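## Task

Put the cartridge marked by the wide red band into the sealant gun. Its front end must sit almost fully inside the cup of the gun's front ring, with the nozzle sticking out through that ring. The plunger rod only slides backward while the small thumb plate on it, just behind the handle, is held pressed toward the front of the gun. After loading, the rod may stay pulled back. The loaded gun must rest on the table itself, not leaning on any other object. End by stating that you are done.

## Robot and tools

Robot: two seven-joint arms, left_arm and right_arm, each with a two-finger gripper whose fingers can fold. The left arm is on the +y side; arm names do not match image sides. Calibrated bases in the scene frame: left_arm (-0.021, +0.315, +0.045) m, quat_wxyz (+1.000, 0, 0, +0.026); right_arm (+0.056, -0.426, +0.045) m, quat_wxyz (+1.000, 0, 0, -0.022).

Frames: the scene frame has its origin at table-top height midway between the nominal bases, +z up, +x out over the table. Reported hand poses, velocities and targets are in each arm's own base frame. Motion offsets are along the current Hand target's own axes. On a gripper, +z points along the fingers and y is the opening direction. end_effector_position is the centre of the closed pads (pads 66 mm long); fingertips extend about 33 mm past it at gaps up to 40 mm, only 9 mm when fully open.

execute_actions(actions, cameras): actions is a list of actions; each action is a table of up to 15 rows, one row per 1/30 s step; a short table repeats its last row to step 15. Every row has 20 numbers in [-1, 1], always both arms: left dx, dy, dz, rx, ry, rz, gripper position, force_limit, speed, activate, then the same ten for the right arm. The six pose numbers are an offset, not a pose: measured from that arm's Hand target at the start of the action, every row relative to that same start, along the Hand target's axes. 1.0 equals 0.6 m or 180 degrees; rx, ry, rz form one rotation vector. Repeating an offset in a later action moves further. Six zeros means no new request for that arm. Gripper numbers are absolute commands each time: position +1 fully open (140 mm), about -0.8 pads touch, -1 closes until blocked; force_limit -1 to +1 (roughly 14 N to 58 N on narrow parts at slow close; faster closes grip harder); speed -1 about 30 mm/s, 0 about 140, +1 about 250. activate stays 0; send 1 once only if fault reads 7 or 13 (fingers close, open fully, release). Images come only with an empty list or when cameras names them; an empty list also shows the scene number.

move(target, speed, blend, stop_force, zero, blocking, cameras): target is one 20-number row or a list of up to 15 rows, same layout and scale; every row's offsets count from the Hand targets at the move's start, not from the previous row. Paths are straight lines and do not avoid obstacles or the other arm. speed: top path speed in m/s, 0.002 to 2, default 0.25 (one value or one per target). blend: corner rounding in m, default 0 (stop at each target). stop_force: 20 to 40 N, one value for both arms; ends an arm's path when it feels that much push against its travel. Aim a few centimetres past contact and move slowly; do not rely on it when the gripper is turning, with fast moves, or near stretched/straight-wrist poses. Leave it out when backing away from contact. zero (only with stop_force): true re-zeros force before the move. blocking=false returns after 0.5 s while the move continues; not allowed with stop_force. The result adds a move: line (done, off_target, moving, held, fault) and limits notes (paced = clipped, held = steps withheld).

wait(seconds 0 to 3600); stop() brakes a running move; zoom_image(camera, region [x0, y0, x1, y1] in pixels, at most 504x504) on cam_high, cam_low, cam_left_wrist or cam_right_wrist (all 672x504); set_collision_behavior(contact_force_n 20, 40 or 85); clear_fault(arm) clears a torque or force fault already reported; finished_scene(scene: this scene's number) ends the scene irreversibly.

Results: Hand target is the last commanded pose after clipping; the next offsets start there. Each step the controller limits the command to 70 mm and 16 degrees from the measured pose, so grippers can stop short; send the remaining gap as an offset. object_status: 0 moving, 1 blocked while opening, 2 blocked while closing (a grip), 3 reached position or pads met. After closing with -1, confirm 2. To grip harder, raise force_limit and change position slightly (-1 to -0.98). position_measured is in counts: 3 open, about 75 = 100 mm, 139 = 60 mm, 200 = 20 mm, 230 pads meet. Also reported: Joint torques, External joint torques, Flange force (gripper x y z, includes held weight), Joint velocities, Tool commands, step positions, and MOTOR HOT or OVER-TEMPERATURE FAULT lines.

Faults: an arm stops on contact torque at joint limits (85 N m for the first four joints, 11 N m for the last three), on outside force reaching the contact limit (85 N), on passing a joint range, or on overspeed; then call clear_fault. Joint ranges (rad): waist and upper arm roll -2.901 to 2.901, shoulder -1.836 to 1.836, elbow -3.077 to -0.117, forearm roll -2.876 to 2.876, wrist pitch 0.440 to 4.622, wrist roll -3.051 to 3.051. Holding loads or stretching out heats motors.

Grip near the fingertip quarter for predictable force; deeper grips let fingers fold, holding narrow parts poorly. Fingers pushed tip-first into a surface fold easily. Avoid: dropping or flinging parts, anything leaving the table, hard hits, clamping hard on parts still supported, the two grippers or wrist cameras touching each other, and closing one gripper on the other's fingers. Loose objects may occasionally be nudged by outside pushes.

Each tool is called after "Request:" as name(argument=value, ...) on one line, values as JSON.

## Session

Request:
execute_actions(actions=[])

Scene clock: 0.00 s.
left_arm: end_effector_position=(+0.2249, -0.2665, +0.1689) position_measured=3 object_status=3 fault=0 end_effector_quat_wxyz=(+0.003, +0.488, +0.821, +0.295) | right_arm: end_effector_position=(+0.4768, +0.3243, +0.3260) position_measured=3 object_status=3 fault=0 end_effector_quat_wxyz=(-0.052, -0.132, +0.990, -0.023)
Joint positions: left_arm=[-1.242 -0.202 -0.001 -2.483 0.464 1.836 1.173] | right_arm=[0.643 0.166 -0.053 -1.562 0.013 1.613 1.894]
Joint velocities: within noise
Joint torques (N m): no reading
External joint torques (N m): no reading
Flange force (N): no reading
Hand target: left_arm +0.2249, -0.2665, +0.1689; +0.003, +0.488, +0.821, +0.295 | right_arm +0.4768, +0.3243, +0.3260; -0.052, -0.132, +0.990, -0.023
Tool commands: left_gripper/position=+1.0 left_gripper/force_limit=+1.0 left_gripper/speed=+1.0 left_gripper/activate=+0.0 right_gripper/position=+1.0 right_gripper/force_limit=+1.0 right_gripper/speed=+1.0 right_gripper/activate=+0.0

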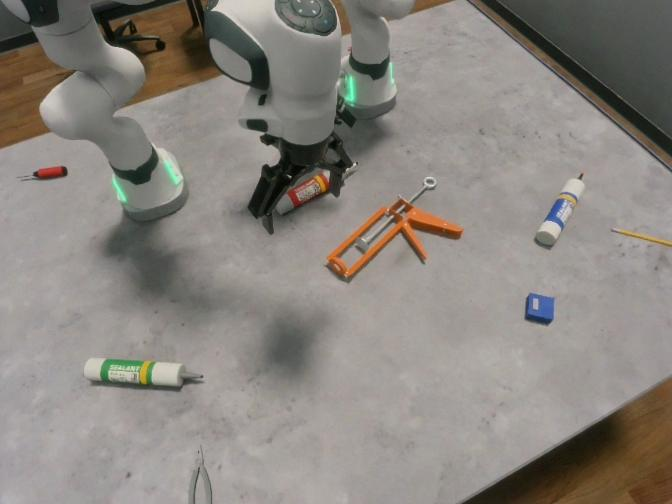

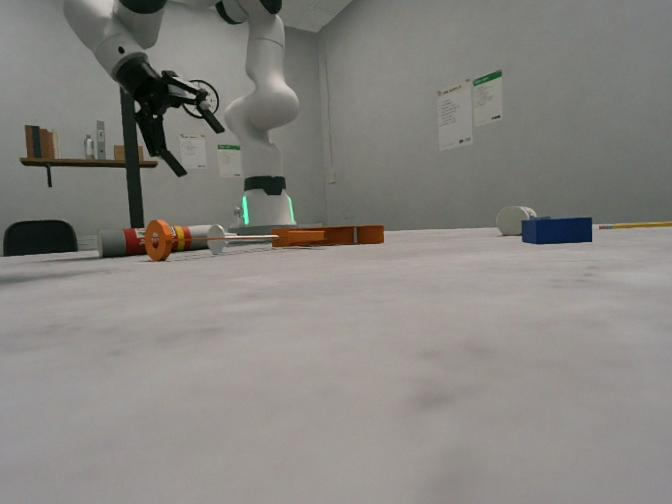

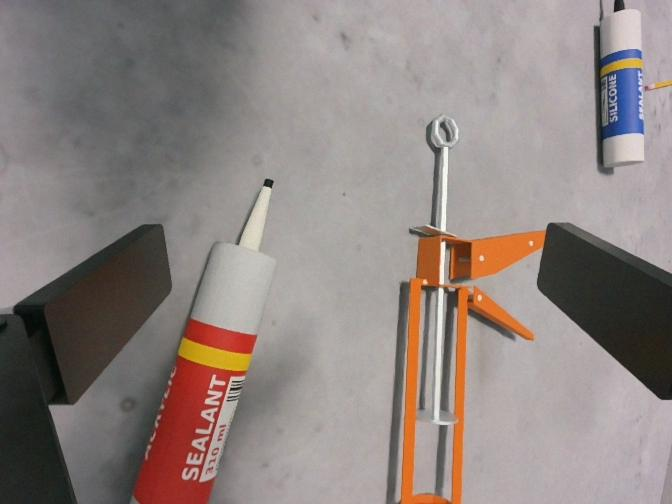

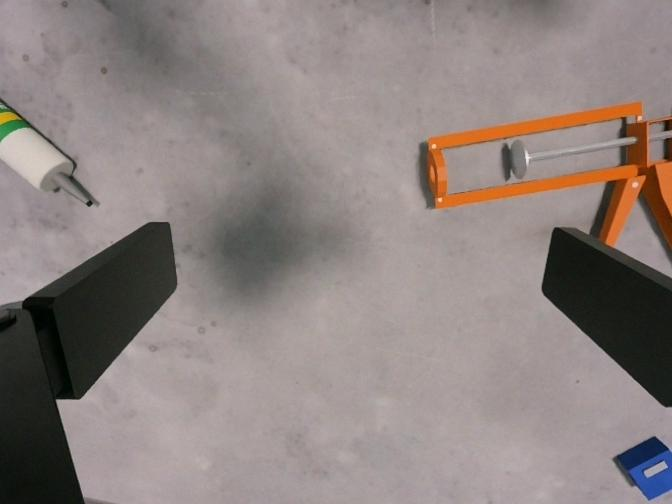

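Request:
zoom_image(camera="cam_left_wrist", region=[360, 90, 600, 504])

Request:
zoom_image(camera="cam_high", region=[220, 130, 480, 300])

Request:
zoom_image(camera="cam_low", region=[80, 180, 400, 280])

Scaled by 1.217 from the camera's image (finer frame: 960x720).

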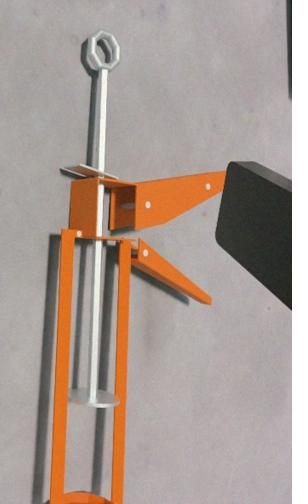

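Scaled by 1.938 from the camera's image (finer frame: 960x720).

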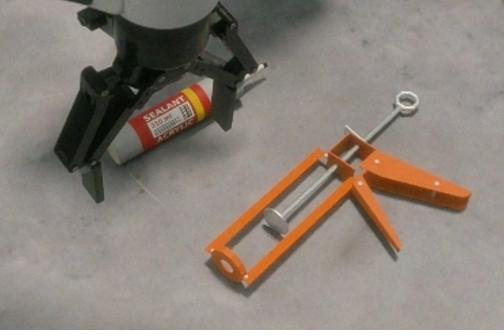

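Scaled by 1.575 from the camera's image (finer frame: 960x720).

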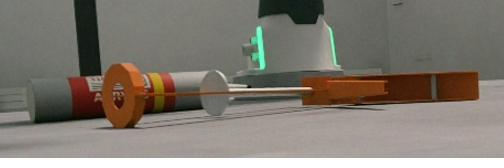

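Request:
move(target=[0.420, 0.340, 0.080, 0.200, 0.002, -0.331, 1, 1, 1, 0, 0.065, 0.368, 0.080, -0.0147, -0.033, 0.084, 1, 1, 1, 0], cameras=["all"])

Scene clock: 68.27 s.
left_arm: end_effector_position=(+0.2704, +0.0293, +0.3001) position_measured=3 object_status=3 fault=0 end_effector_quat_wxyz=(+0.000, -0.003, +1.000, +0.000) | right_arm: end_effector_position=(+0.3753, +0.5232, +0.2750) position_measured=3 object_status=3 fault=0 end_effector_quat_wxyz=(-0.003, -0.005, +1.000, -0.001)
Joint positions: left_arm=[-0.645 -1.108 0.494 -2.612 0.439 1.558 1.161] | right_arm=[0.946 0.275 0.001 -1.56 0.003 1.83 2.507]
Joint velocities: left_arm=[within noise] | right_arm=[0.003 0.001 0.001 0 0.002 0 0.004]
Joint torques (N m): left_arm=[-0.05 5.18 -9.8 22.09 1.1 1.97 0.17] | right_arm=[-0.32 -43.33 0.17 24.51 0.42 2.67 0.12]
External joint torques (N m): left_arm=[-0.05 -0.44 1.61 0.36 0.32 -0.51 0.17] | right_arm=[-0.7 -1.82 -0.43 -0.09 -0.48 0.24 0.12]
Flange force (N): left_arm=[-1.0 4.1 0.2] | right_arm=[3.6 -6.1 0.5]
Hand target: left_arm +0.2702, +0.0303, +0.3004; +0.000, -0.001, +1.000, +0.000 | right_arm +0.3765, +0.5242, +0.2755; -0.001, +0.000, +1.000, +0.000
Off the commanded pose: left_arm 0.001 m, 0 deg | right_arm 0.002 m, 1 deg.
move: done

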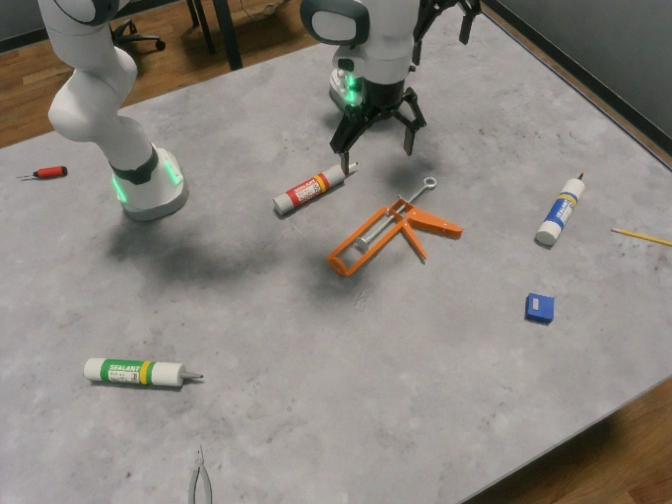

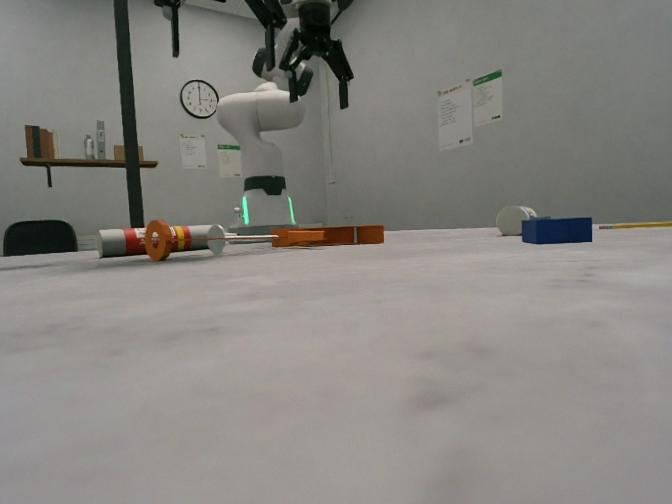

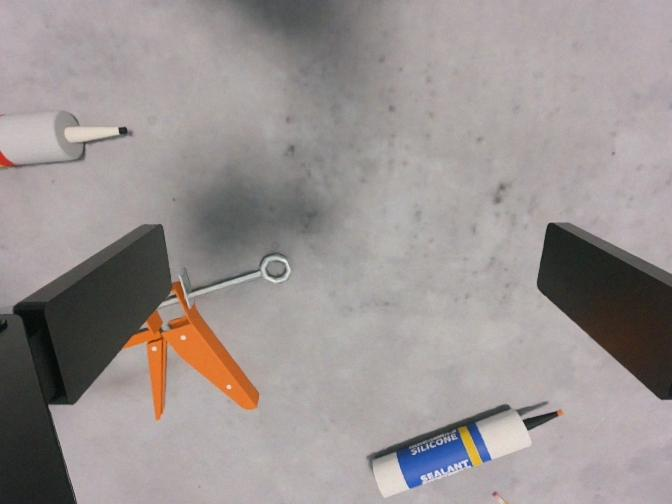

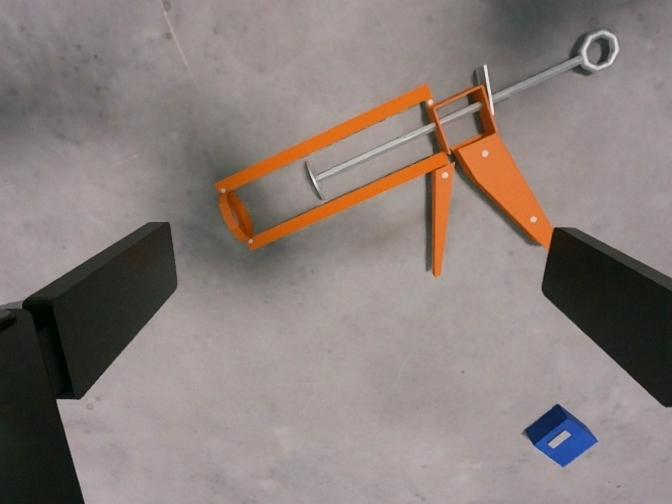

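Request:
move(target=[0, 0.15, 0, 0, 0, 0, 1, 1, 1, 0, 0.117, 0.167, 0.2, 0, 0, 0, 1, 1, 1, 0], cameras=["cam_right_wrist", "cam_low"])

Request:
zoom_image(camera="cam_right_wrist", region=[150, 60, 600, 400])

Scene clock: 121.87 s.
left_arm: end_effector_position=(+0.2703, +0.1196, +0.3003) position_measured=3 object_status=3 fault=0 end_effector_quat_wxyz=(+0.000, -0.004, +1.000, +0.001) | right_arm: end_effector_position=(+0.3057, +0.6224, +0.1539) position_measured=3 object_status=3 fault=0 end_effector_quat_wxyz=(-0.002, -0.005, +1.000, -0.003)
Joint positions: left_arm=[-0.607 -1.174 0.651 -2.546 0.598 1.478 1.304] | right_arm=[1.097 0.511 0.021 -1.516 -0.011 2.021 2.68]
Joint velocities: left_arm=[0.001 0 -0.001 0 0 0.001 0.004] | right_arm=[0 -0.001 -0.001 0 0 -0.001 0.005]
Joint torques (N m): left_arm=[-0.71 8.3 -13.63 19.79 1.12 1.97 0.17] | right_arm=[-0.42 -50.24 0.63 24.08 1.18 2.69 0.27]
External joint torques (N m): left_arm=[-0.75 -0.8 1.73 0.56 0.31 -0.5 0.17] | right_arm=[-0.29 -2.58 -0.1 -0.04 0.36 0.25 0.27]
Flange force (N): left_arm=[-1.8 4.0 0.6] | right_arm=[4.3 -8.6 -1.6]
Hand target: left_arm +0.2701, +0.1203, +0.3005; +0.000, -0.001, +1.000, +0.000 | right_arm +0.3061, +0.6242, +0.1555; -0.001, +0.000, +1.000, +0.000
Off the commanded pose: left_arm 0.001 m, 0 deg | right_arm 0.002 m, 1 deg.
move: done
Images, in order (width x height): cam_low 672x504, cam_right_wrist 672x504.

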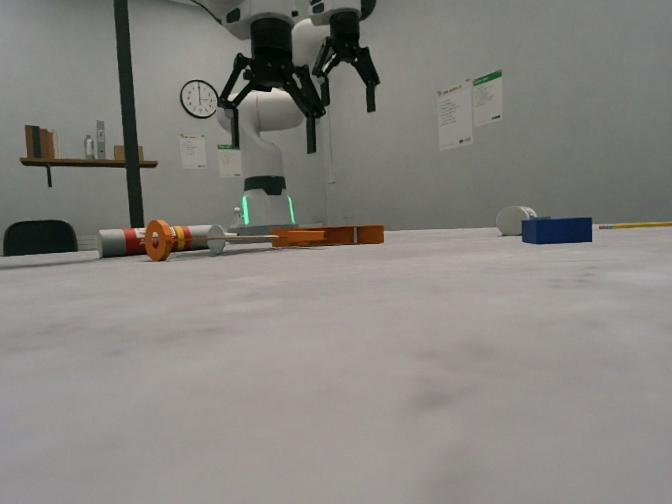

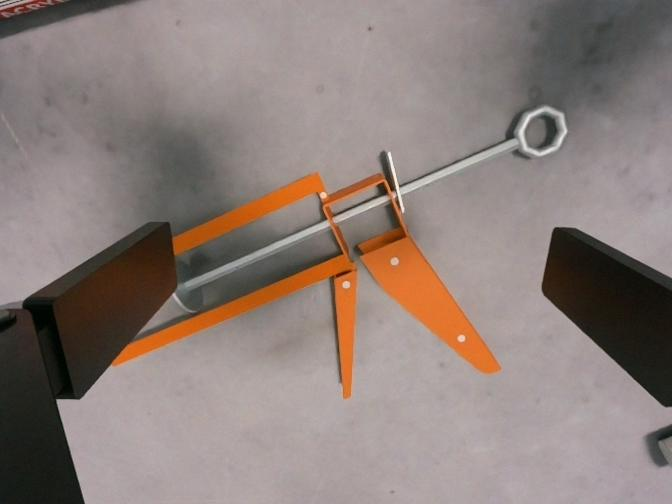

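Scaled by 1.120 from the camera's image (finer frame: 960x720).

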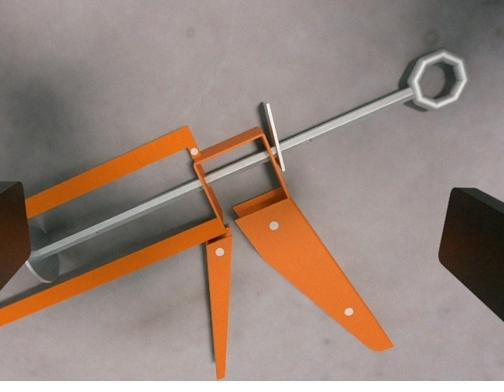

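Request:
zoom_image(camera="cam_low", region=[200, 210, 400, 270])

Request:
zoom_image(camera="cam_right_wrist", region=[300, 130, 440, 290])

Scaled by 2.520 from the camera's image (finer frame: 960x720).

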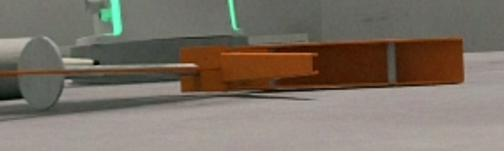

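Scaled by 3.150 from the camera's image (finer frame: 960x720).

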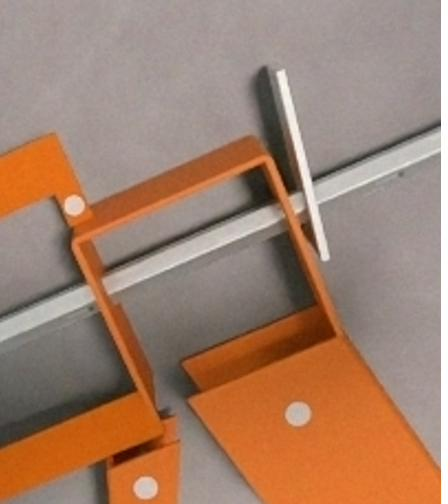

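Request:
move(target=[0, 0, 0, 0, 0, 0, 1, 1, 1, 0, -0.08, -0.28, 0.03, 0, 0, 0, 1, 1, 1, 0], cameras=["cam_right_wrist"])

Request:
zoom_image(camera="cam_right_wrist", region=[150, 60, 600, 400])

Scene clock: 167.83 s.
left_arm: end_effector_position=(+0.2703, +0.1196, +0.3003) position_measured=3 object_status=3 fault=0 end_effector_quat_wxyz=(+0.000, -0.003, +1.000, +0.001) | right_arm: end_effector_position=(+0.3539, +0.4555, +0.1367) position_measured=3 object_status=3 fault=0 end_effector_quat_wxyz=(-0.001, +0.004, +1.000, -0.003)
Joint positions: left_arm=[-0.607 -1.174 0.651 -2.546 0.598 1.478 1.306] | right_arm=[0.929 0.181 -0.019 -2.058 0.002 2.234 2.487]
Joint velocities: left_arm=[within noise] | right_arm=[0 -0.001 -0.001 -0.001 -0.002 0 -0.007]
Joint torques (N m): left_arm=[-0.07 8.69 -13.77 19.63 0.98 2.06 0.16] | right_arm=[-1.16 -39.57 0.87 21.97 1.27 2.66 -0.54]
External joint torques (N m): left_arm=[-0.03 -0.46 1.65 0.47 0.19 -0.4 0.16] | right_arm=[-1.14 -2.9 0.82 -0.81 0.57 0.24 -0.54]
Flange force (N): left_arm=[-1.3 3.9 0.9] | right_arm=[5.5 -10.0 -2.5]
Hand target: left_arm +0.2701, +0.1203, +0.3005; +0.000, -0.001, +1.000, +0.000 | right_arm +0.3542, +0.4563, +0.1376; -0.001, +0.000, +1.000, +0.000
Off the commanded pose: left_arm 0.001 m, 0 deg | right_arm 0.001 m, 1 deg.
move: done

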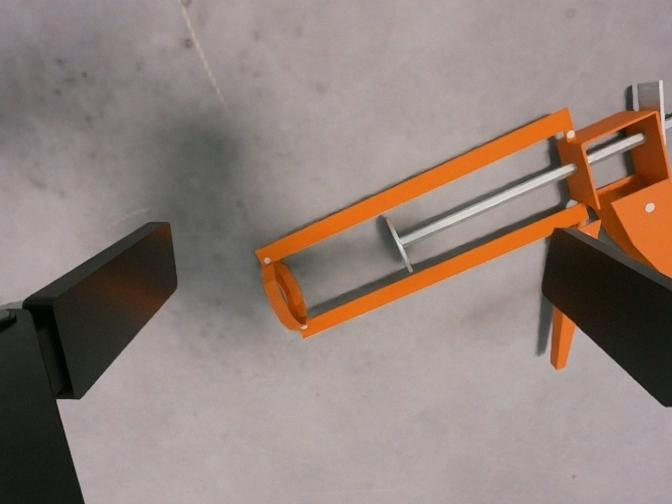

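Scaled by 1.120 from the camera's image (finer frame: 960x720).

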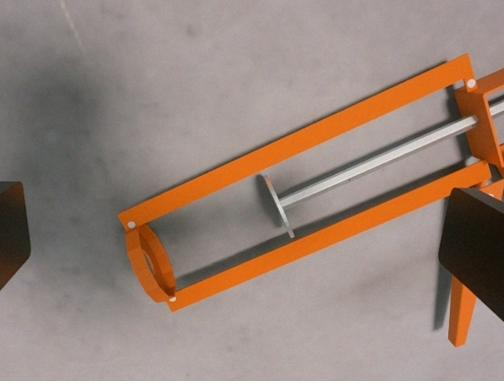

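Request:
move(target=[0, 0, 0, 0, 0, 0, 1, 1, 1, 0, 0.37, -0.05, 0, 0, 0, 0, 1, 1, 1, 0], cameras=["cam_right_wrist"])

Request:
zoom_image(camera="cam_right_wrist", region=[130, 130, 580, 400])

Scene clock: 180.77 s.
left_arm: end_effector_position=(+0.2703, +0.1196, +0.3003) position_measured=3 object_status=3 fault=0 end_effector_quat_wxyz=(+0.000, -0.003, +1.000, +0.001) | right_arm: end_effector_position=(+0.1319, +0.4254, +0.1374) position_measured=3 object_status=3 fault=0 end_effector_quat_wxyz=(-0.001, -0.006, +1.000, -0.002)
Joint positions: left_arm=[-0.607 -1.174 0.651 -2.546 0.598 1.478 1.306] | right_arm=[1.088 -0.19 0.182 -2.511 0.048 2.319 2.792]
Joint velocities: left_arm=[within noise] | right_arm=[0 0.001 0 0 -0.001 0.001 0.006]
Joint torques (N m): left_arm=[-0.08 8.69 -13.85 19.69 0.98 2.04 0.15] | right_arm=[-1.2 -25.13 -0.11 21.16 0.96 2.7 0.13]
External joint torques (N m): left_arm=[-0.1 -0.32 1.59 0.42 0.18 -0.43 0.15] | right_arm=[-1.16 -2.57 1.04 -0.85 0.29 0.25 0.13]
Flange force (N): left_arm=[-1.6 3.7 0.7] | right_arm=[3.8 -9.4 -2.8]
Hand target: left_arm +0.2701, +0.1203, +0.3005; +0.000, -0.001, +1.000, +0.000 | right_arm +0.1322, +0.4261, +0.1379; -0.001, +0.000, +1.000, +0.000
Off the commanded pose: left_arm 0.001 m, 0 deg | right_arm 0.001 m, 1 deg.
move: done

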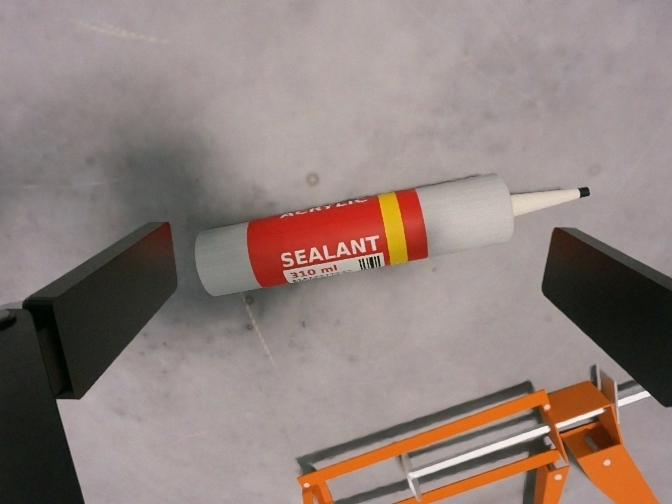

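Scaled by 1.120 from the camera's image (finer frame: 960x720).

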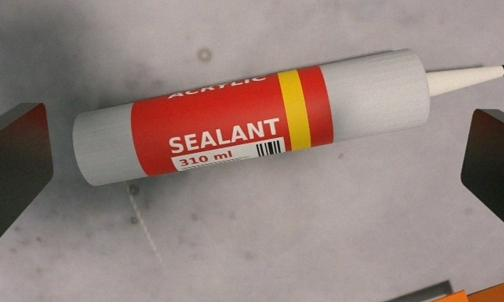

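Request:
zoom_image(camera="cam_right_wrist", region=[290, 360, 470, 504])

Request:
zoom_image(camera="cam_right_wrist", region=[500, 350, 672, 504])

Scaled by 2.800 from the camera's image (finer frame: 960x720).

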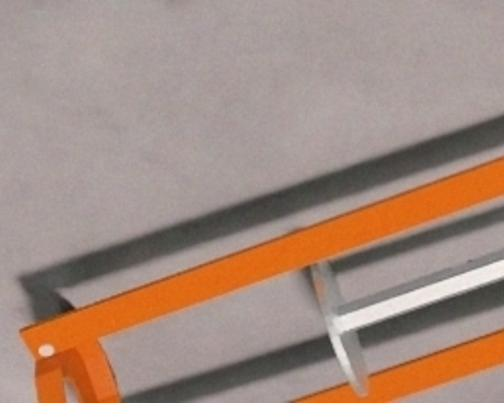

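Scaled by 2.930 from the camera's image (finer frame: 960x720).

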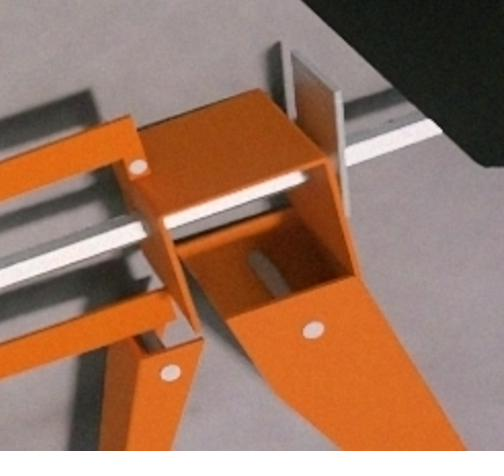

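Request:
move(target=[-0.083, -0.117, 0.167, 0, 0, 0.403, 0.17, 1, 1, 0, -0.283, 0.358, 0.067, 0, 0, -0.128, 0.43, 1, 1, 0], cameras=["cam_right_wrist", "cam_left_wrist"])

Request:
zoom_image(camera="cam_right_wrist", region=[150, 60, 550, 360])

Scene clock: 258.87 s.
left_arm: end_effector_position=(+0.3200, +0.0500, +0.2007) position_measured=108 object_status=3 fault=0 end_effector_quat_wxyz=(+0.000, +0.588, +0.809, +0.001) | right_arm: end_effector_position=(+0.3012, +0.6416, +0.0974) position_measured=75 object_status=3 fault=0 end_effector_quat_wxyz=(-0.001, -0.195, +0.981, +0.001)
Joint positions: left_arm=[-1.151 -1.472 0.981 -2.658 0.998 1.4 2.079] | right_arm=[0.991 0.62 0.177 -1.501 -0.117 2.111 2.373]
Joint velocities: left_arm=[-0.001 0 -0.001 0 0 0 0.006] | right_arm=[within noise]
Joint torques (N m): left_arm=[-0.67 14.79 -18.8 12.13 1.2 1.96 0.2] | right_arm=[-1.26 -51.23 4.35 23.49 0.29 2.23 -0.38]
External joint torques (N m): left_arm=[-0.68 -0.43 2.05 0.4 0.34 -0.49 0.2] | right_arm=[-1.36 -1.68 0.48 -0.13 -0.49 -0.22 -0.38]
Flange force (N): left_arm=[-0.2 5.4 4.1] | right_arm=[3.5 -5.9 -2.4]
Hand target: left_arm +0.3200, +0.0502, +0.2002; +0.000, +0.591, +0.807, +0.000 | right_arm +0.3018, +0.6410, +0.0973; -0.001, -0.200, +0.980, +0.000
Off the commanded pose: left_arm 0.001 m, 0 deg | right_arm 0.001 m, 1 deg.
move: done
Images, in order (width x height): cam_left_wrist 672x504, cam_right_wrist 672x504.

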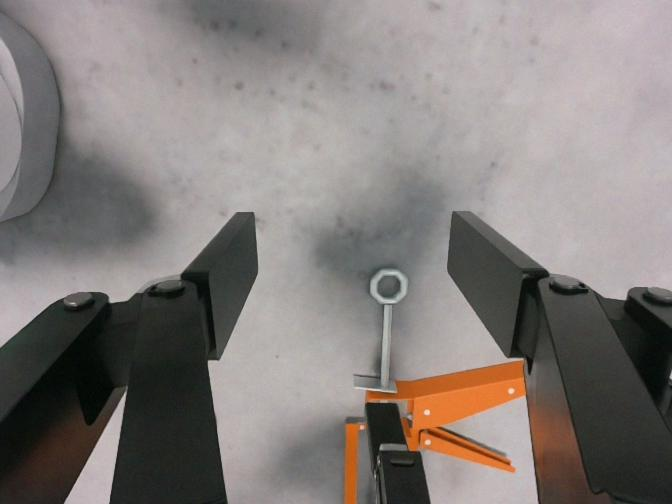

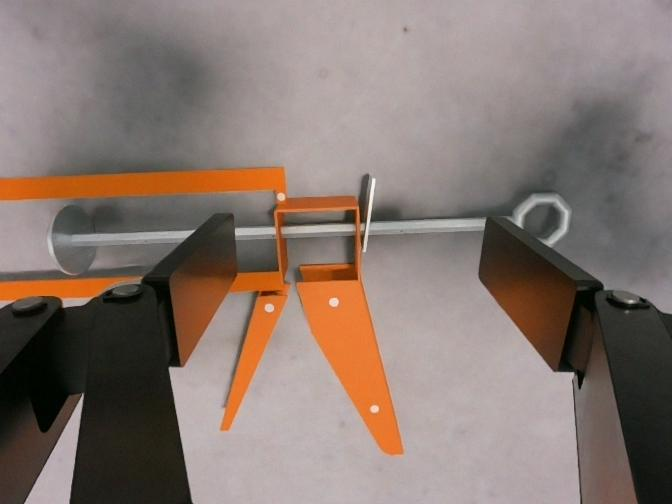

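Scaled by 1.260 from the camera's image (finer frame: 960x720).

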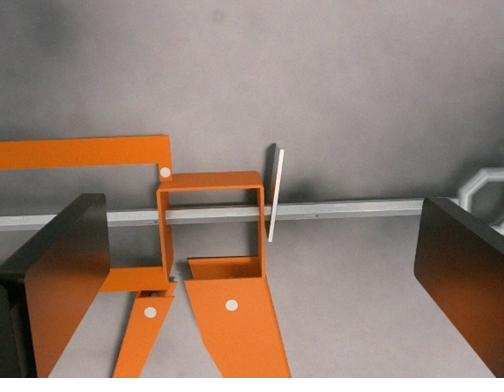

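Request:
move(target=[[0, 0, 0, 0, 0, 0, 0.17, 1, 1, 0, 0, -0.026, 0.03, 0, 0, -0.013, 0.17, 1, -0.5, 0],[0, 0, 0, 0, 0, 0, 0.17, 1, 1, 0, 0, -0.026, 0.132, 0, 0, -0.013, 0.17, 1, -0.5, 0]], speed=0.15, cameras=["cam_right_wrist", "cam_low"])

Request:
zoom_image(camera="cam_low", region=[200, 190, 400, 270])

Scene clock: 306.73 s.
left_arm: end_effector_position=(+0.3200, +0.0500, +0.2007) position_measured=108 object_status=3 fault=0 end_effector_quat_wxyz=(+0.000, +0.589, +0.808, +0.001) | right_arm: end_effector_position=(+0.3069, +0.6242, +0.0161) position_measured=108 object_status=3 fault=0 end_effector_quat_wxyz=(-0.004, -0.219, +0.976, -0.002)
Joint positions: left_arm=[-1.151 -1.472 0.981 -2.658 0.998 1.4 2.082] | right_arm=[0.961 0.702 0.182 -1.587 -0.149 2.267 2.326]
Joint velocities: left_arm=[within noise] | right_arm=[-0.001 0.001 0 0.001 -0.001 0.004 0.001]
Joint torques (N m): left_arm=[0.02 15.36 -18.92 12.19 1.02 2.16 0.13] | right_arm=[-0.43 -52.64 4.6 22.04 0.22 2.64 -0.12]
External joint torques (N m): left_arm=[-0.04 0.11 1.96 0.4 0.14 -0.29 0.13] | right_arm=[-0.56 -2.61 0.08 -0.18 -0.46 0.22 -0.12]
Flange force (N): left_arm=[0.1 4.7 3.8] | right_arm=[6.9 -6.6 -3.8]
Hand target: left_arm +0.3200, +0.0502, +0.2002; +0.000, +0.591, +0.807, +0.000 | right_arm +0.3078, +0.6266, +0.0181; -0.001, -0.220, +0.975, +0.000
Off the commanded pose: left_arm 0.001 m, 0 deg | right_arm 0.003 m, 0 deg.
move: done
Images, in order (width x height): cam_low 672x504, cam_right_wrist 672x504.

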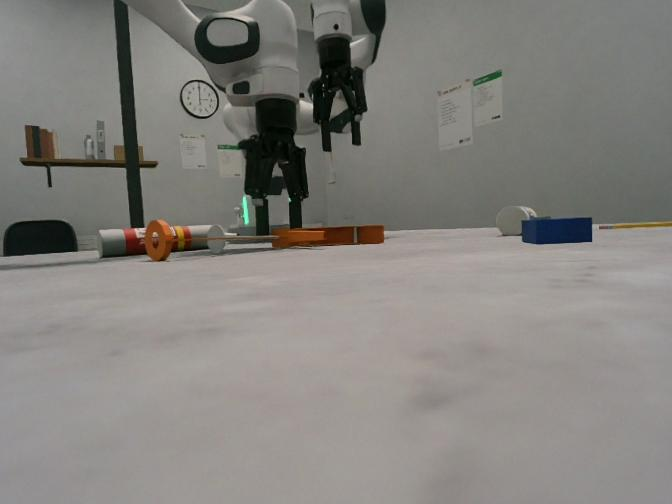

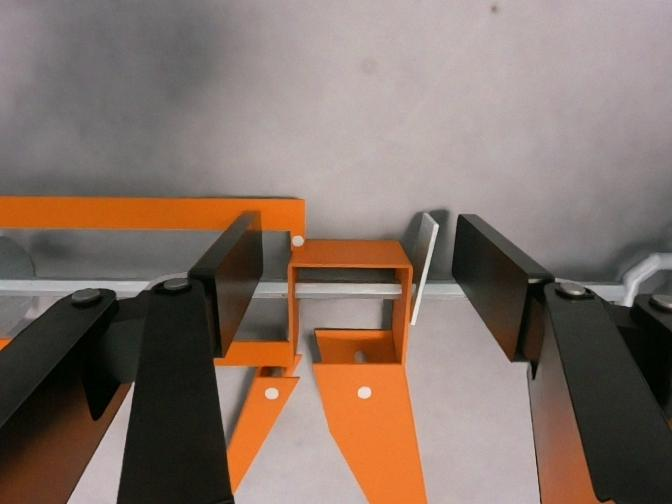

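Scaled by 2.520 from the camera's image (finer frame: 960x720).

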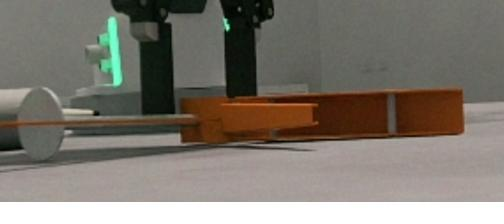

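Request:
move(target=[[0, 0, 0, 0, 0, 0, 0.17, 1, 1, 0, 0, 0, -0.009, 0, 0, 0, 0.17, 1, -0.5, 0],[0, 0, 0, 0, 0, 0, 0.17, 1, 1, 0, -0.02, 0.003, -0.009, 0, 0, 0, 0.05, 1, -0.5, 0]], speed=0.15, cameras=["cam_right_wrist", "cam_low"])

Request:
zoom_image(camera="cam_low", region=[230, 200, 330, 260])

Scene clock: 321.23 s.
left_arm: end_effector_position=(+0.3200, +0.0500, +0.2007) position_measured=108 object_status=3 fault=0 end_effector_quat_wxyz=(+0.000, +0.589, +0.808, +0.001) | right_arm: end_effector_position=(+0.3165, +0.6344, +0.0237) position_measured=123 object_status=3 fault=0 end_effector_quat_wxyz=(-0.001, -0.216, +0.976, +0.001)
Joint positions: left_arm=[-1.151 -1.472 0.981 -2.658 0.998 1.4 2.082] | right_arm=[0.96 0.724 0.181 -1.529 -0.15 2.24 2.325]
Joint torques (N m): left_arm=[-0.04 15.34 -18.85 12.15 1.01 2.15 0.16] | right_arm=[-1.28 -52.5 4.61 22.42 0.22 2.21 -0.44]
External joint torques (N m): left_arm=[-0.05 0.1 2.04 0.39 0.14 -0.31 0.16] | right_arm=[-1.4 -1.78 0.07 -0.09 -0.48 -0.23 -0.44]
Flange force (N): left_arm=[0.2 4.8 4.0] | right_arm=[3.4 -5.7 -3.3]
Hand target: left_arm +0.3200, +0.0502, +0.2002; +0.000, +0.591, +0.807, +0.000 | right_arm +0.3178, +0.6334, +0.0235; -0.001, -0.220, +0.975, +0.000
Off the commanded pose: left_arm 0.001 m, 0 deg | right_arm 0.002 m, 0 deg.
move: done
Images, in order (width x height): cam_low 672x504, cam_right_wrist 672x504.

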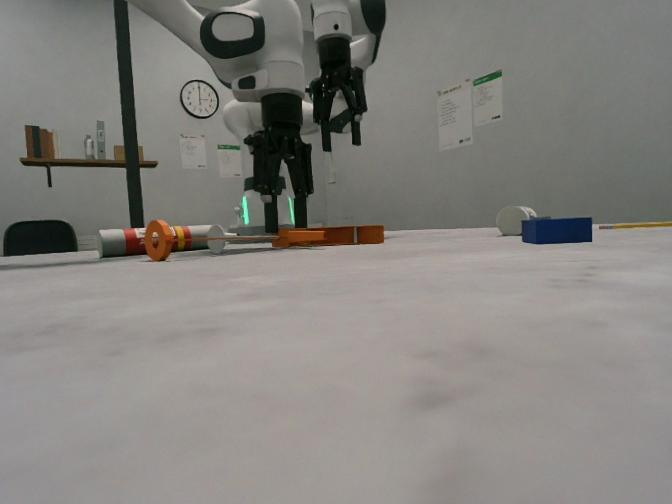

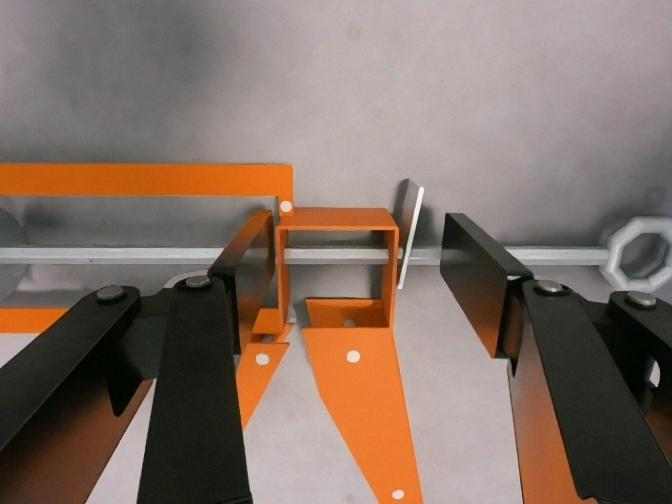

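Scaled by 5.040 from the camera's image (finer frame: 960x720).

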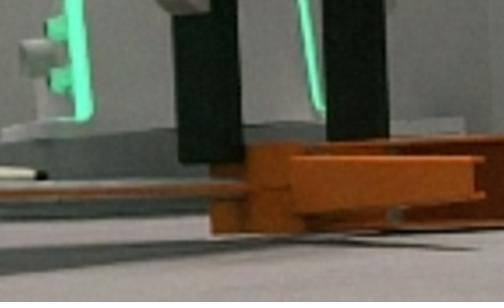

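Request:
move(target=[[0, 0, 0, 0, 0, 0, 0.17, 1, 1, 0, 0, -0.0075, 0.0033, 0, 0, 0, 0.05, 1, -0.5, 0],[0, 0, 0, 0, 0, 0, 0.17, 1, 1, 0, 0, -0.0075, 0.0033, 0, 0, 0, -1, -0.5, -1, 0]], speed=0.1, cameras=["cam_right_wrist", "cam_low"])

Request:
zoom_image(camera="cam_right_wrist", region=[200, 140, 500, 360])

Scene clock: 328.33 s.
left_arm: end_effector_position=(+0.3200, +0.0500, +0.2007) position_measured=108 object_status=3 fault=0 end_effector_quat_wxyz=(+0.000, +0.589, +0.808, +0.001) | right_arm: end_effector_position=(+0.3192, +0.6291, +0.0213) position_measured=151 object_status=0 fault=0 end_effector_quat_wxyz=(-0.002, -0.216, +0.976, -0.001)
Joint positions: left_arm=[-1.151 -1.472 0.981 -2.658 0.998 1.4 2.082] | right_arm=[0.952 0.72 0.182 -1.542 -0.151 2.245 2.32]
Joint torques (N m): left_arm=[-0.02 15.35 -18.87 12.19 1 2.17 0.13] | right_arm=[-0.95 -52.71 4.72 21.62 0.27 2.54 -0.36]
External joint torques (N m): left_arm=[-0.06 0.07 2.06 0.46 0.14 -0.28 0.13] | right_arm=[-0.81 -2.04 0.35 -0.9 -0.42 0.1 -0.36]
Flange force (N): left_arm=[0.1 5.0 4.0] | right_arm=[8.4 -8.5 -3.1]
Hand target: left_arm +0.3200, +0.0502, +0.2002; +0.000, +0.591, +0.807, +0.000 | right_arm +0.3198, +0.6293, +0.0215; -0.001, -0.220, +0.975, +0.000
Off the commanded pose: left_arm 0.001 m, 0 deg | right_arm 0.001 m, 0 deg.
move: done
Images, in order (width x height): cam_low 672x504, cam_right_wrist 672x504.

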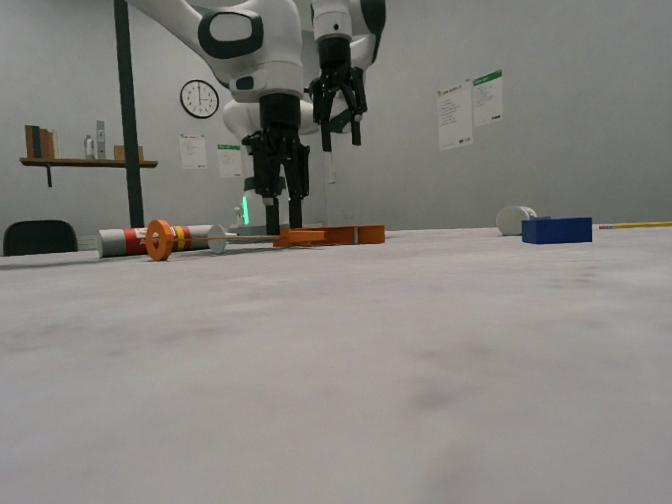

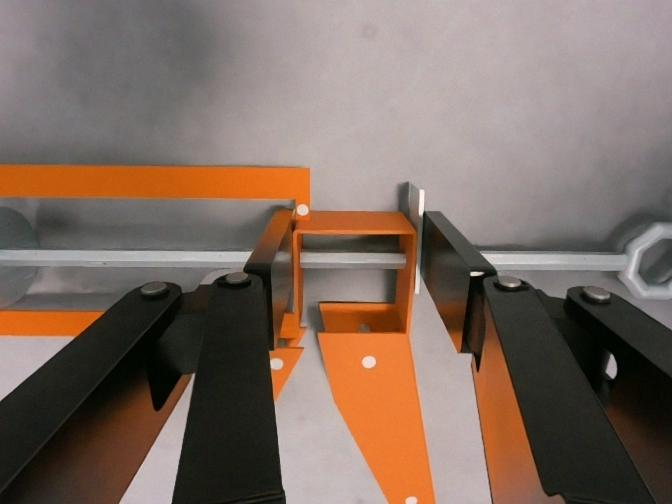

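Scaled by 1.680 from the camera's image (finer frame: 960x720).

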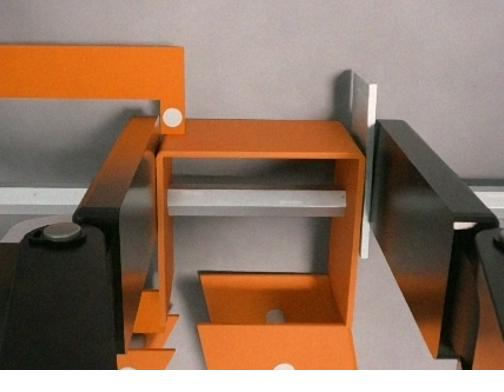

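Request:
move(target=[-0.105, 0.0645, 0.183, 0, -0.067, 0, 0.17, 1, 1, 0, 0, 0, 0, 0, 0, 0, -1, -0.5, -1, 0], speed=0.2, cameras=["cam_left_wrist", "cam_low"])

Scene clock: 351.20 s.
left_arm: end_effector_position=(+0.3747, +0.0028, +0.0904) position_measured=108 object_status=3 fault=0 end_effector_quat_wxyz=(+0.083, +0.588, +0.802, -0.061) | right_arm: end_effector_position=(+0.3192, +0.6291, +0.0213) position_measured=151 object_status=2 fault=0 end_effector_quat_wxyz=(-0.002, -0.216, +0.976, -0.001)
Joint positions: left_arm=[-1.19 -1.611 1.403 -2.7 1.334 1.642 2.082] | right_arm=[0.952 0.72 0.182 -1.542 -0.151 2.245 2.32]
Joint velocities: left_arm=[0 0.001 0.001 0.001 0.001 0.004 0] | right_arm=[within noise]
Joint torques (N m): left_arm=[-0.7 15.47 -21.62 3.5 0.93 3.05 -0.1] | right_arm=[-1 -52.73 4.74 21.61 0.29 2.55 -0.4]
External joint torques (N m): left_arm=[-0.64 -0.24 2.21 0.98 0.31 0.19 -0.09] | right_arm=[-1.1 -2.01 0.18 -0.9 -0.41 0.11 -0.4]
Flange force (N): left_arm=[-1.5 5.4 7.4] | right_arm=[8.2 -8.9 -3.1]
Hand target: left_arm +0.3759, +0.0019, +0.0904; +0.085, +0.588, +0.802, -0.062 | right_arm +0.3198, +0.6293, +0.0215; -0.001, -0.220, +0.975, +0.000
Off the commanded pose: left_arm 0.002 m, 0 deg | right_arm 0.001 m, 0 deg.
move: done
Images, in order (width x height): cam_low 672x504, cam_left_wrist 672x504.

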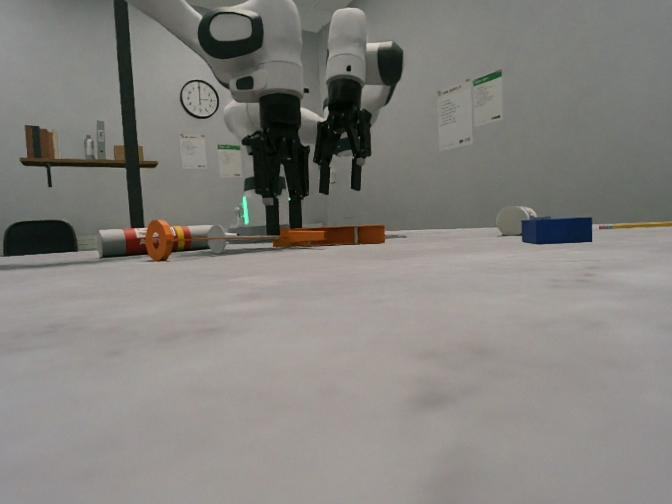

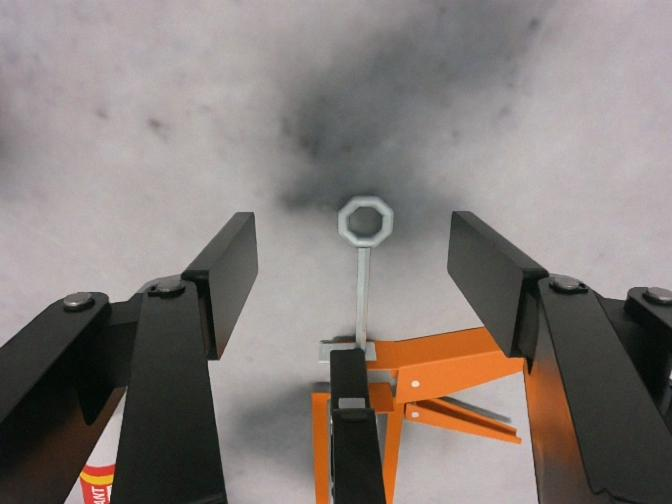

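Request:
move(target=[-0.005, 0.017, 0.154, 0, 0, 0, 0.17, 1, 1, 0, 0, 0, 0, 0, 0, 0, -1, -0.5, -1, 0], speed=0.12, cameras=["cam_left_wrist", "cam_low"])

Request:
zoom_image(camera="cam_low", region=[240, 190, 440, 260])

Scene clock: 366.57 s.
left_arm: end_effector_position=(+0.3913, -0.0150, +0.0008) position_measured=108 object_status=3 fault=0 end_effector_quat_wxyz=(+0.083, +0.591, +0.800, -0.061) | right_arm: end_effector_position=(+0.3192, +0.6291, +0.0213) position_measured=151 object_status=2 fault=0 end_effector_quat_wxyz=(-0.002, -0.216, +0.976, -0.001)
Joint positions: left_arm=[-1.264 -1.624 1.679 -2.67 1.596 1.756 2.056] | right_arm=[0.952 0.72 0.182 -1.542 -0.151 2.245 2.32]
Joint velocities: left_arm=[-0.002 0.001 -0.001 0.002 0.003 0.003 -0.005] | right_arm=[within noise]
Joint torques (N m): left_arm=[-0.69 15.61 -22.31 -1.81 0.98 3.03 -0.29] | right_arm=[-0.91 -52.7 4.76 21.69 0.28 2.52 -0.39]
External joint torques (N m): left_arm=[-0.73 -0.39 2.32 1.05 0.3 0.16 -0.28] | right_arm=[-1.09 -2.27 0.17 -0.64 -0.41 0.11 -0.39]
Flange force (N): left_arm=[-2.0 3.6 8.9] | right_arm=[7.7 -8.5 -3.5]
Hand target: left_arm +0.3923, -0.0162, +0.0006; +0.085, +0.588, +0.802, -0.062 | right_arm +0.3198, +0.6293, +0.0215; -0.001, -0.220, +0.975, +0.000
Off the commanded pose: left_arm 0.002 m, 0 deg | right_arm 0.001 m, 0 deg.
move: done
Images, in order (width x height): cam_low 672x504, cam_left_wrist 672x504.

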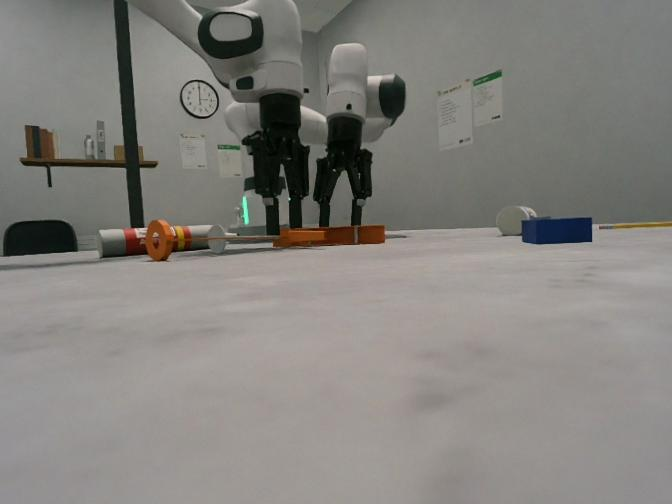

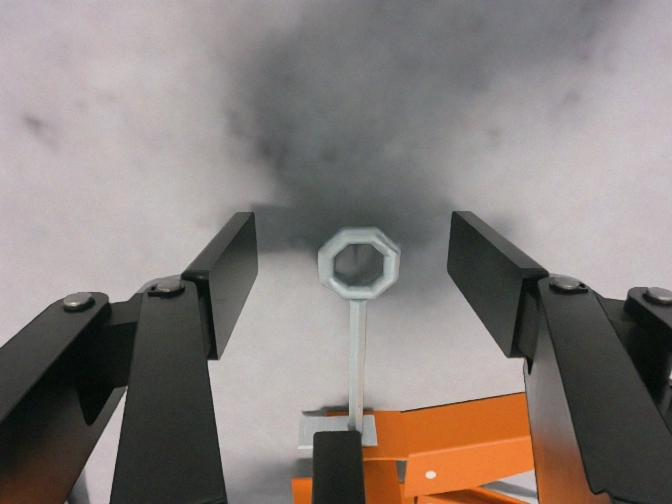

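Scaled by 2.520 from the camera's image (finer frame: 960x720).

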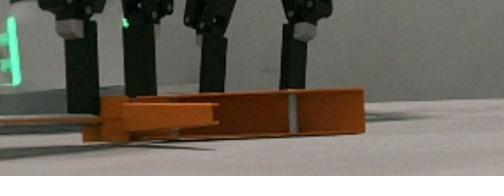

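Request:
move(target=[[-0.009, 0.003, 0.008, 0, 0, 0, 0.17, 1, 1, 0, 0, 0, 0, 0, 0, 0, -1, -0.5, -1, 0],[-0.009, 0.003, 0.008, 0, 0, 0, -1, -0.3, -0.7, 0, 0, 0, 0, 0, 0, 0, -1, -0.5, -1, 0]], speed=0.12, cameras=["cam_left_wrist", "cam_right_wrist"])

Scene clock: 372.27 s.
left_arm: end_effector_position=(+0.3958, -0.0204, -0.0025) position_measured=177 object_status=2 fault=0 end_effector_quat_wxyz=(+0.084, +0.590, +0.801, -0.061) | right_arm: end_effector_position=(+0.3191, +0.6291, +0.0214) position_measured=151 object_status=2 fault=0 end_effector_quat_wxyz=(-0.002, -0.217, +0.976, -0.001)
Joint positions: left_arm=[-1.289 -1.625 1.689 -2.659 1.609 1.764 2.04] | right_arm=[0.952 0.72 0.182 -1.542 -0.152 2.245 2.319]
Joint torques (N m): left_arm=[-0.83 16.23 -21.31 -2.48 0.72 2.87 -0.25] | right_arm=[-1.01 -52.66 4.57 21.68 0.34 2.99 -0.34]
External joint torques (N m): left_arm=[-0.77 0.12 3.46 0.66 0.04 -0.01 -0.25] | right_arm=[-0.85 -2.07 0.22 -0.74 -0.35 0.57 -0.34]
Flange force (N): left_arm=[-1.0 1.8 11.0] | right_arm=[8.7 -8.8 -2.4]
Hand target: left_arm +0.3959, -0.0217, -0.0029; +0.085, +0.588, +0.802, -0.062 | right_arm +0.3198, +0.6293, +0.0215; -0.001, -0.220, +0.975, +0.000
Off the commanded pose: left_arm 0.001 m, 0 deg | right_arm 0.001 m, 0 deg.
move: done

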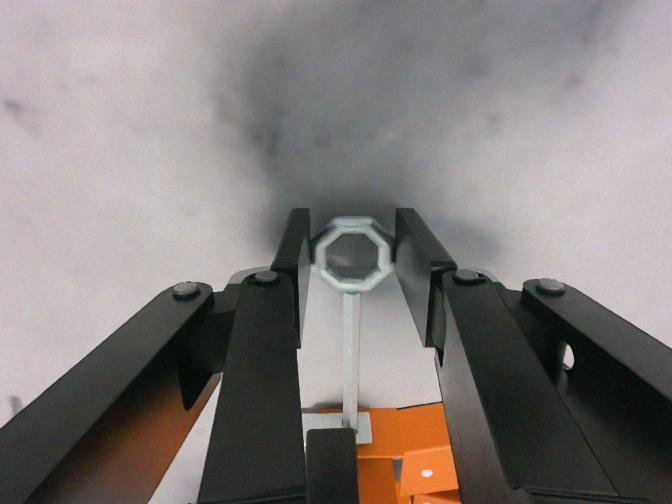

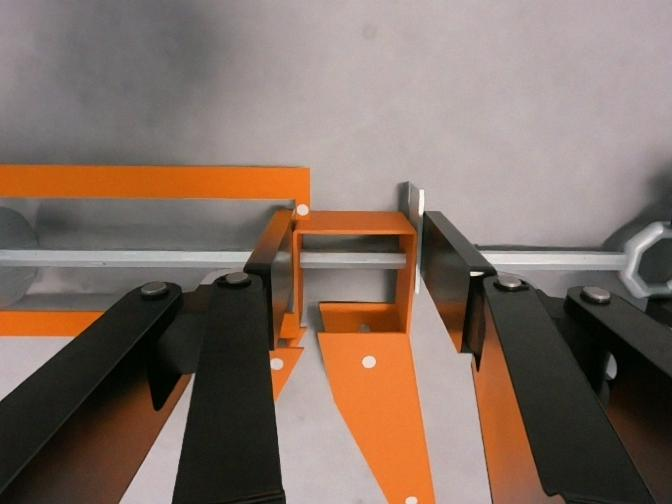

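Request:
move(target=[0.190, -0.0043, -0.038, 0, 0, 0, -1, -0.3, -0.7, 0, 0, 0, 0, 0, 0, 0, -1, -0.5, -1, 0], speed=0.06, stop_force=30, cameras=["cam_left_wrist", "cam_right_wrist"])

Scene clock: 387.73 s.
left_arm: end_effector_position=(+0.3593, +0.0871, -0.0044) position_measured=231 object_status=3 fault=0 end_effector_quat_wxyz=(+0.086, +0.586, +0.803, -0.062) | right_arm: end_effector_position=(+0.3182, +0.6302, +0.0214) position_measured=151 object_status=2 fault=0 end_effector_quat_wxyz=(-0.002, -0.217, +0.976, +0.000)
Joint positions: left_arm=[-0.96 -1.602 1.691 -2.684 1.547 1.75 2.34] | right_arm=[0.952 0.72 0.184 -1.542 -0.152 2.246 2.319]
Joint torques (N m): left_arm=[0.58 15.95 -22.57 -2.04 0.25 2.35 0.13] | right_arm=[-1.1 -53.18 4.39 21.81 0.2 2.25 -0.32]
External joint torques (N m): left_arm=[0.59 0.25 1.59 0.77 -0.33 -0.46 0.14] | right_arm=[-1.37 -2.53 -0.31 -0.65 -0.49 -0.18 -0.32]
Flange force (N): left_arm=[2.8 -0.2 3.0] | right_arm=[7.7 -8.9 -4.3]
Hand target: left_arm +0.3585, +0.0884, -0.0044; +0.085, +0.588, +0.802, -0.062 | right_arm +0.3198, +0.6293, +0.0215; -0.001, -0.220, +0.975, +0.000
Off the commanded pose: left_arm 0.002 m, 0 deg | right_arm 0.002 m, 0 deg.
move: done

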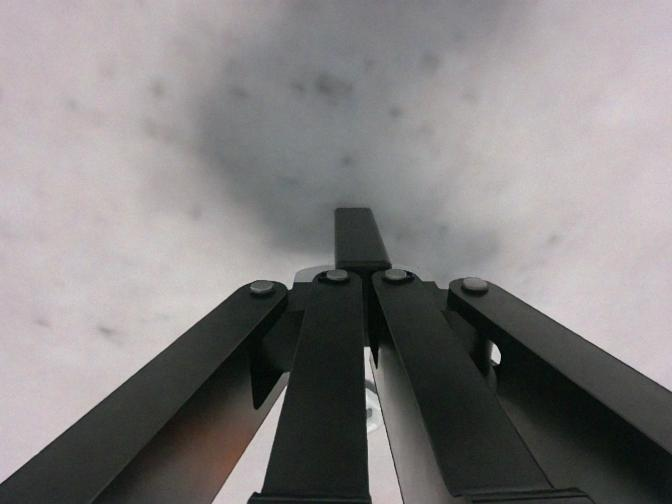

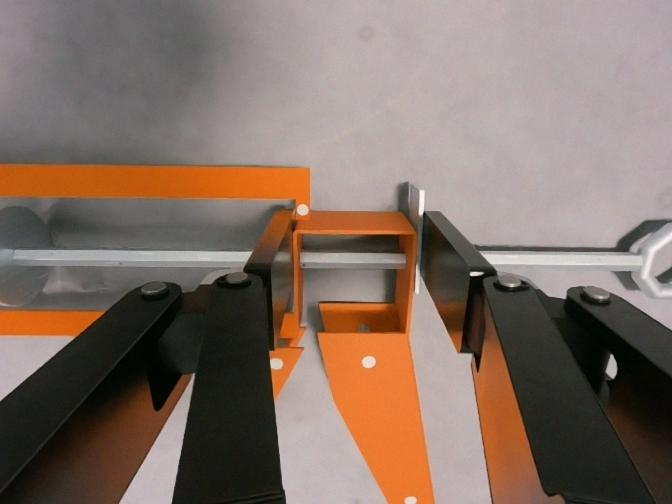

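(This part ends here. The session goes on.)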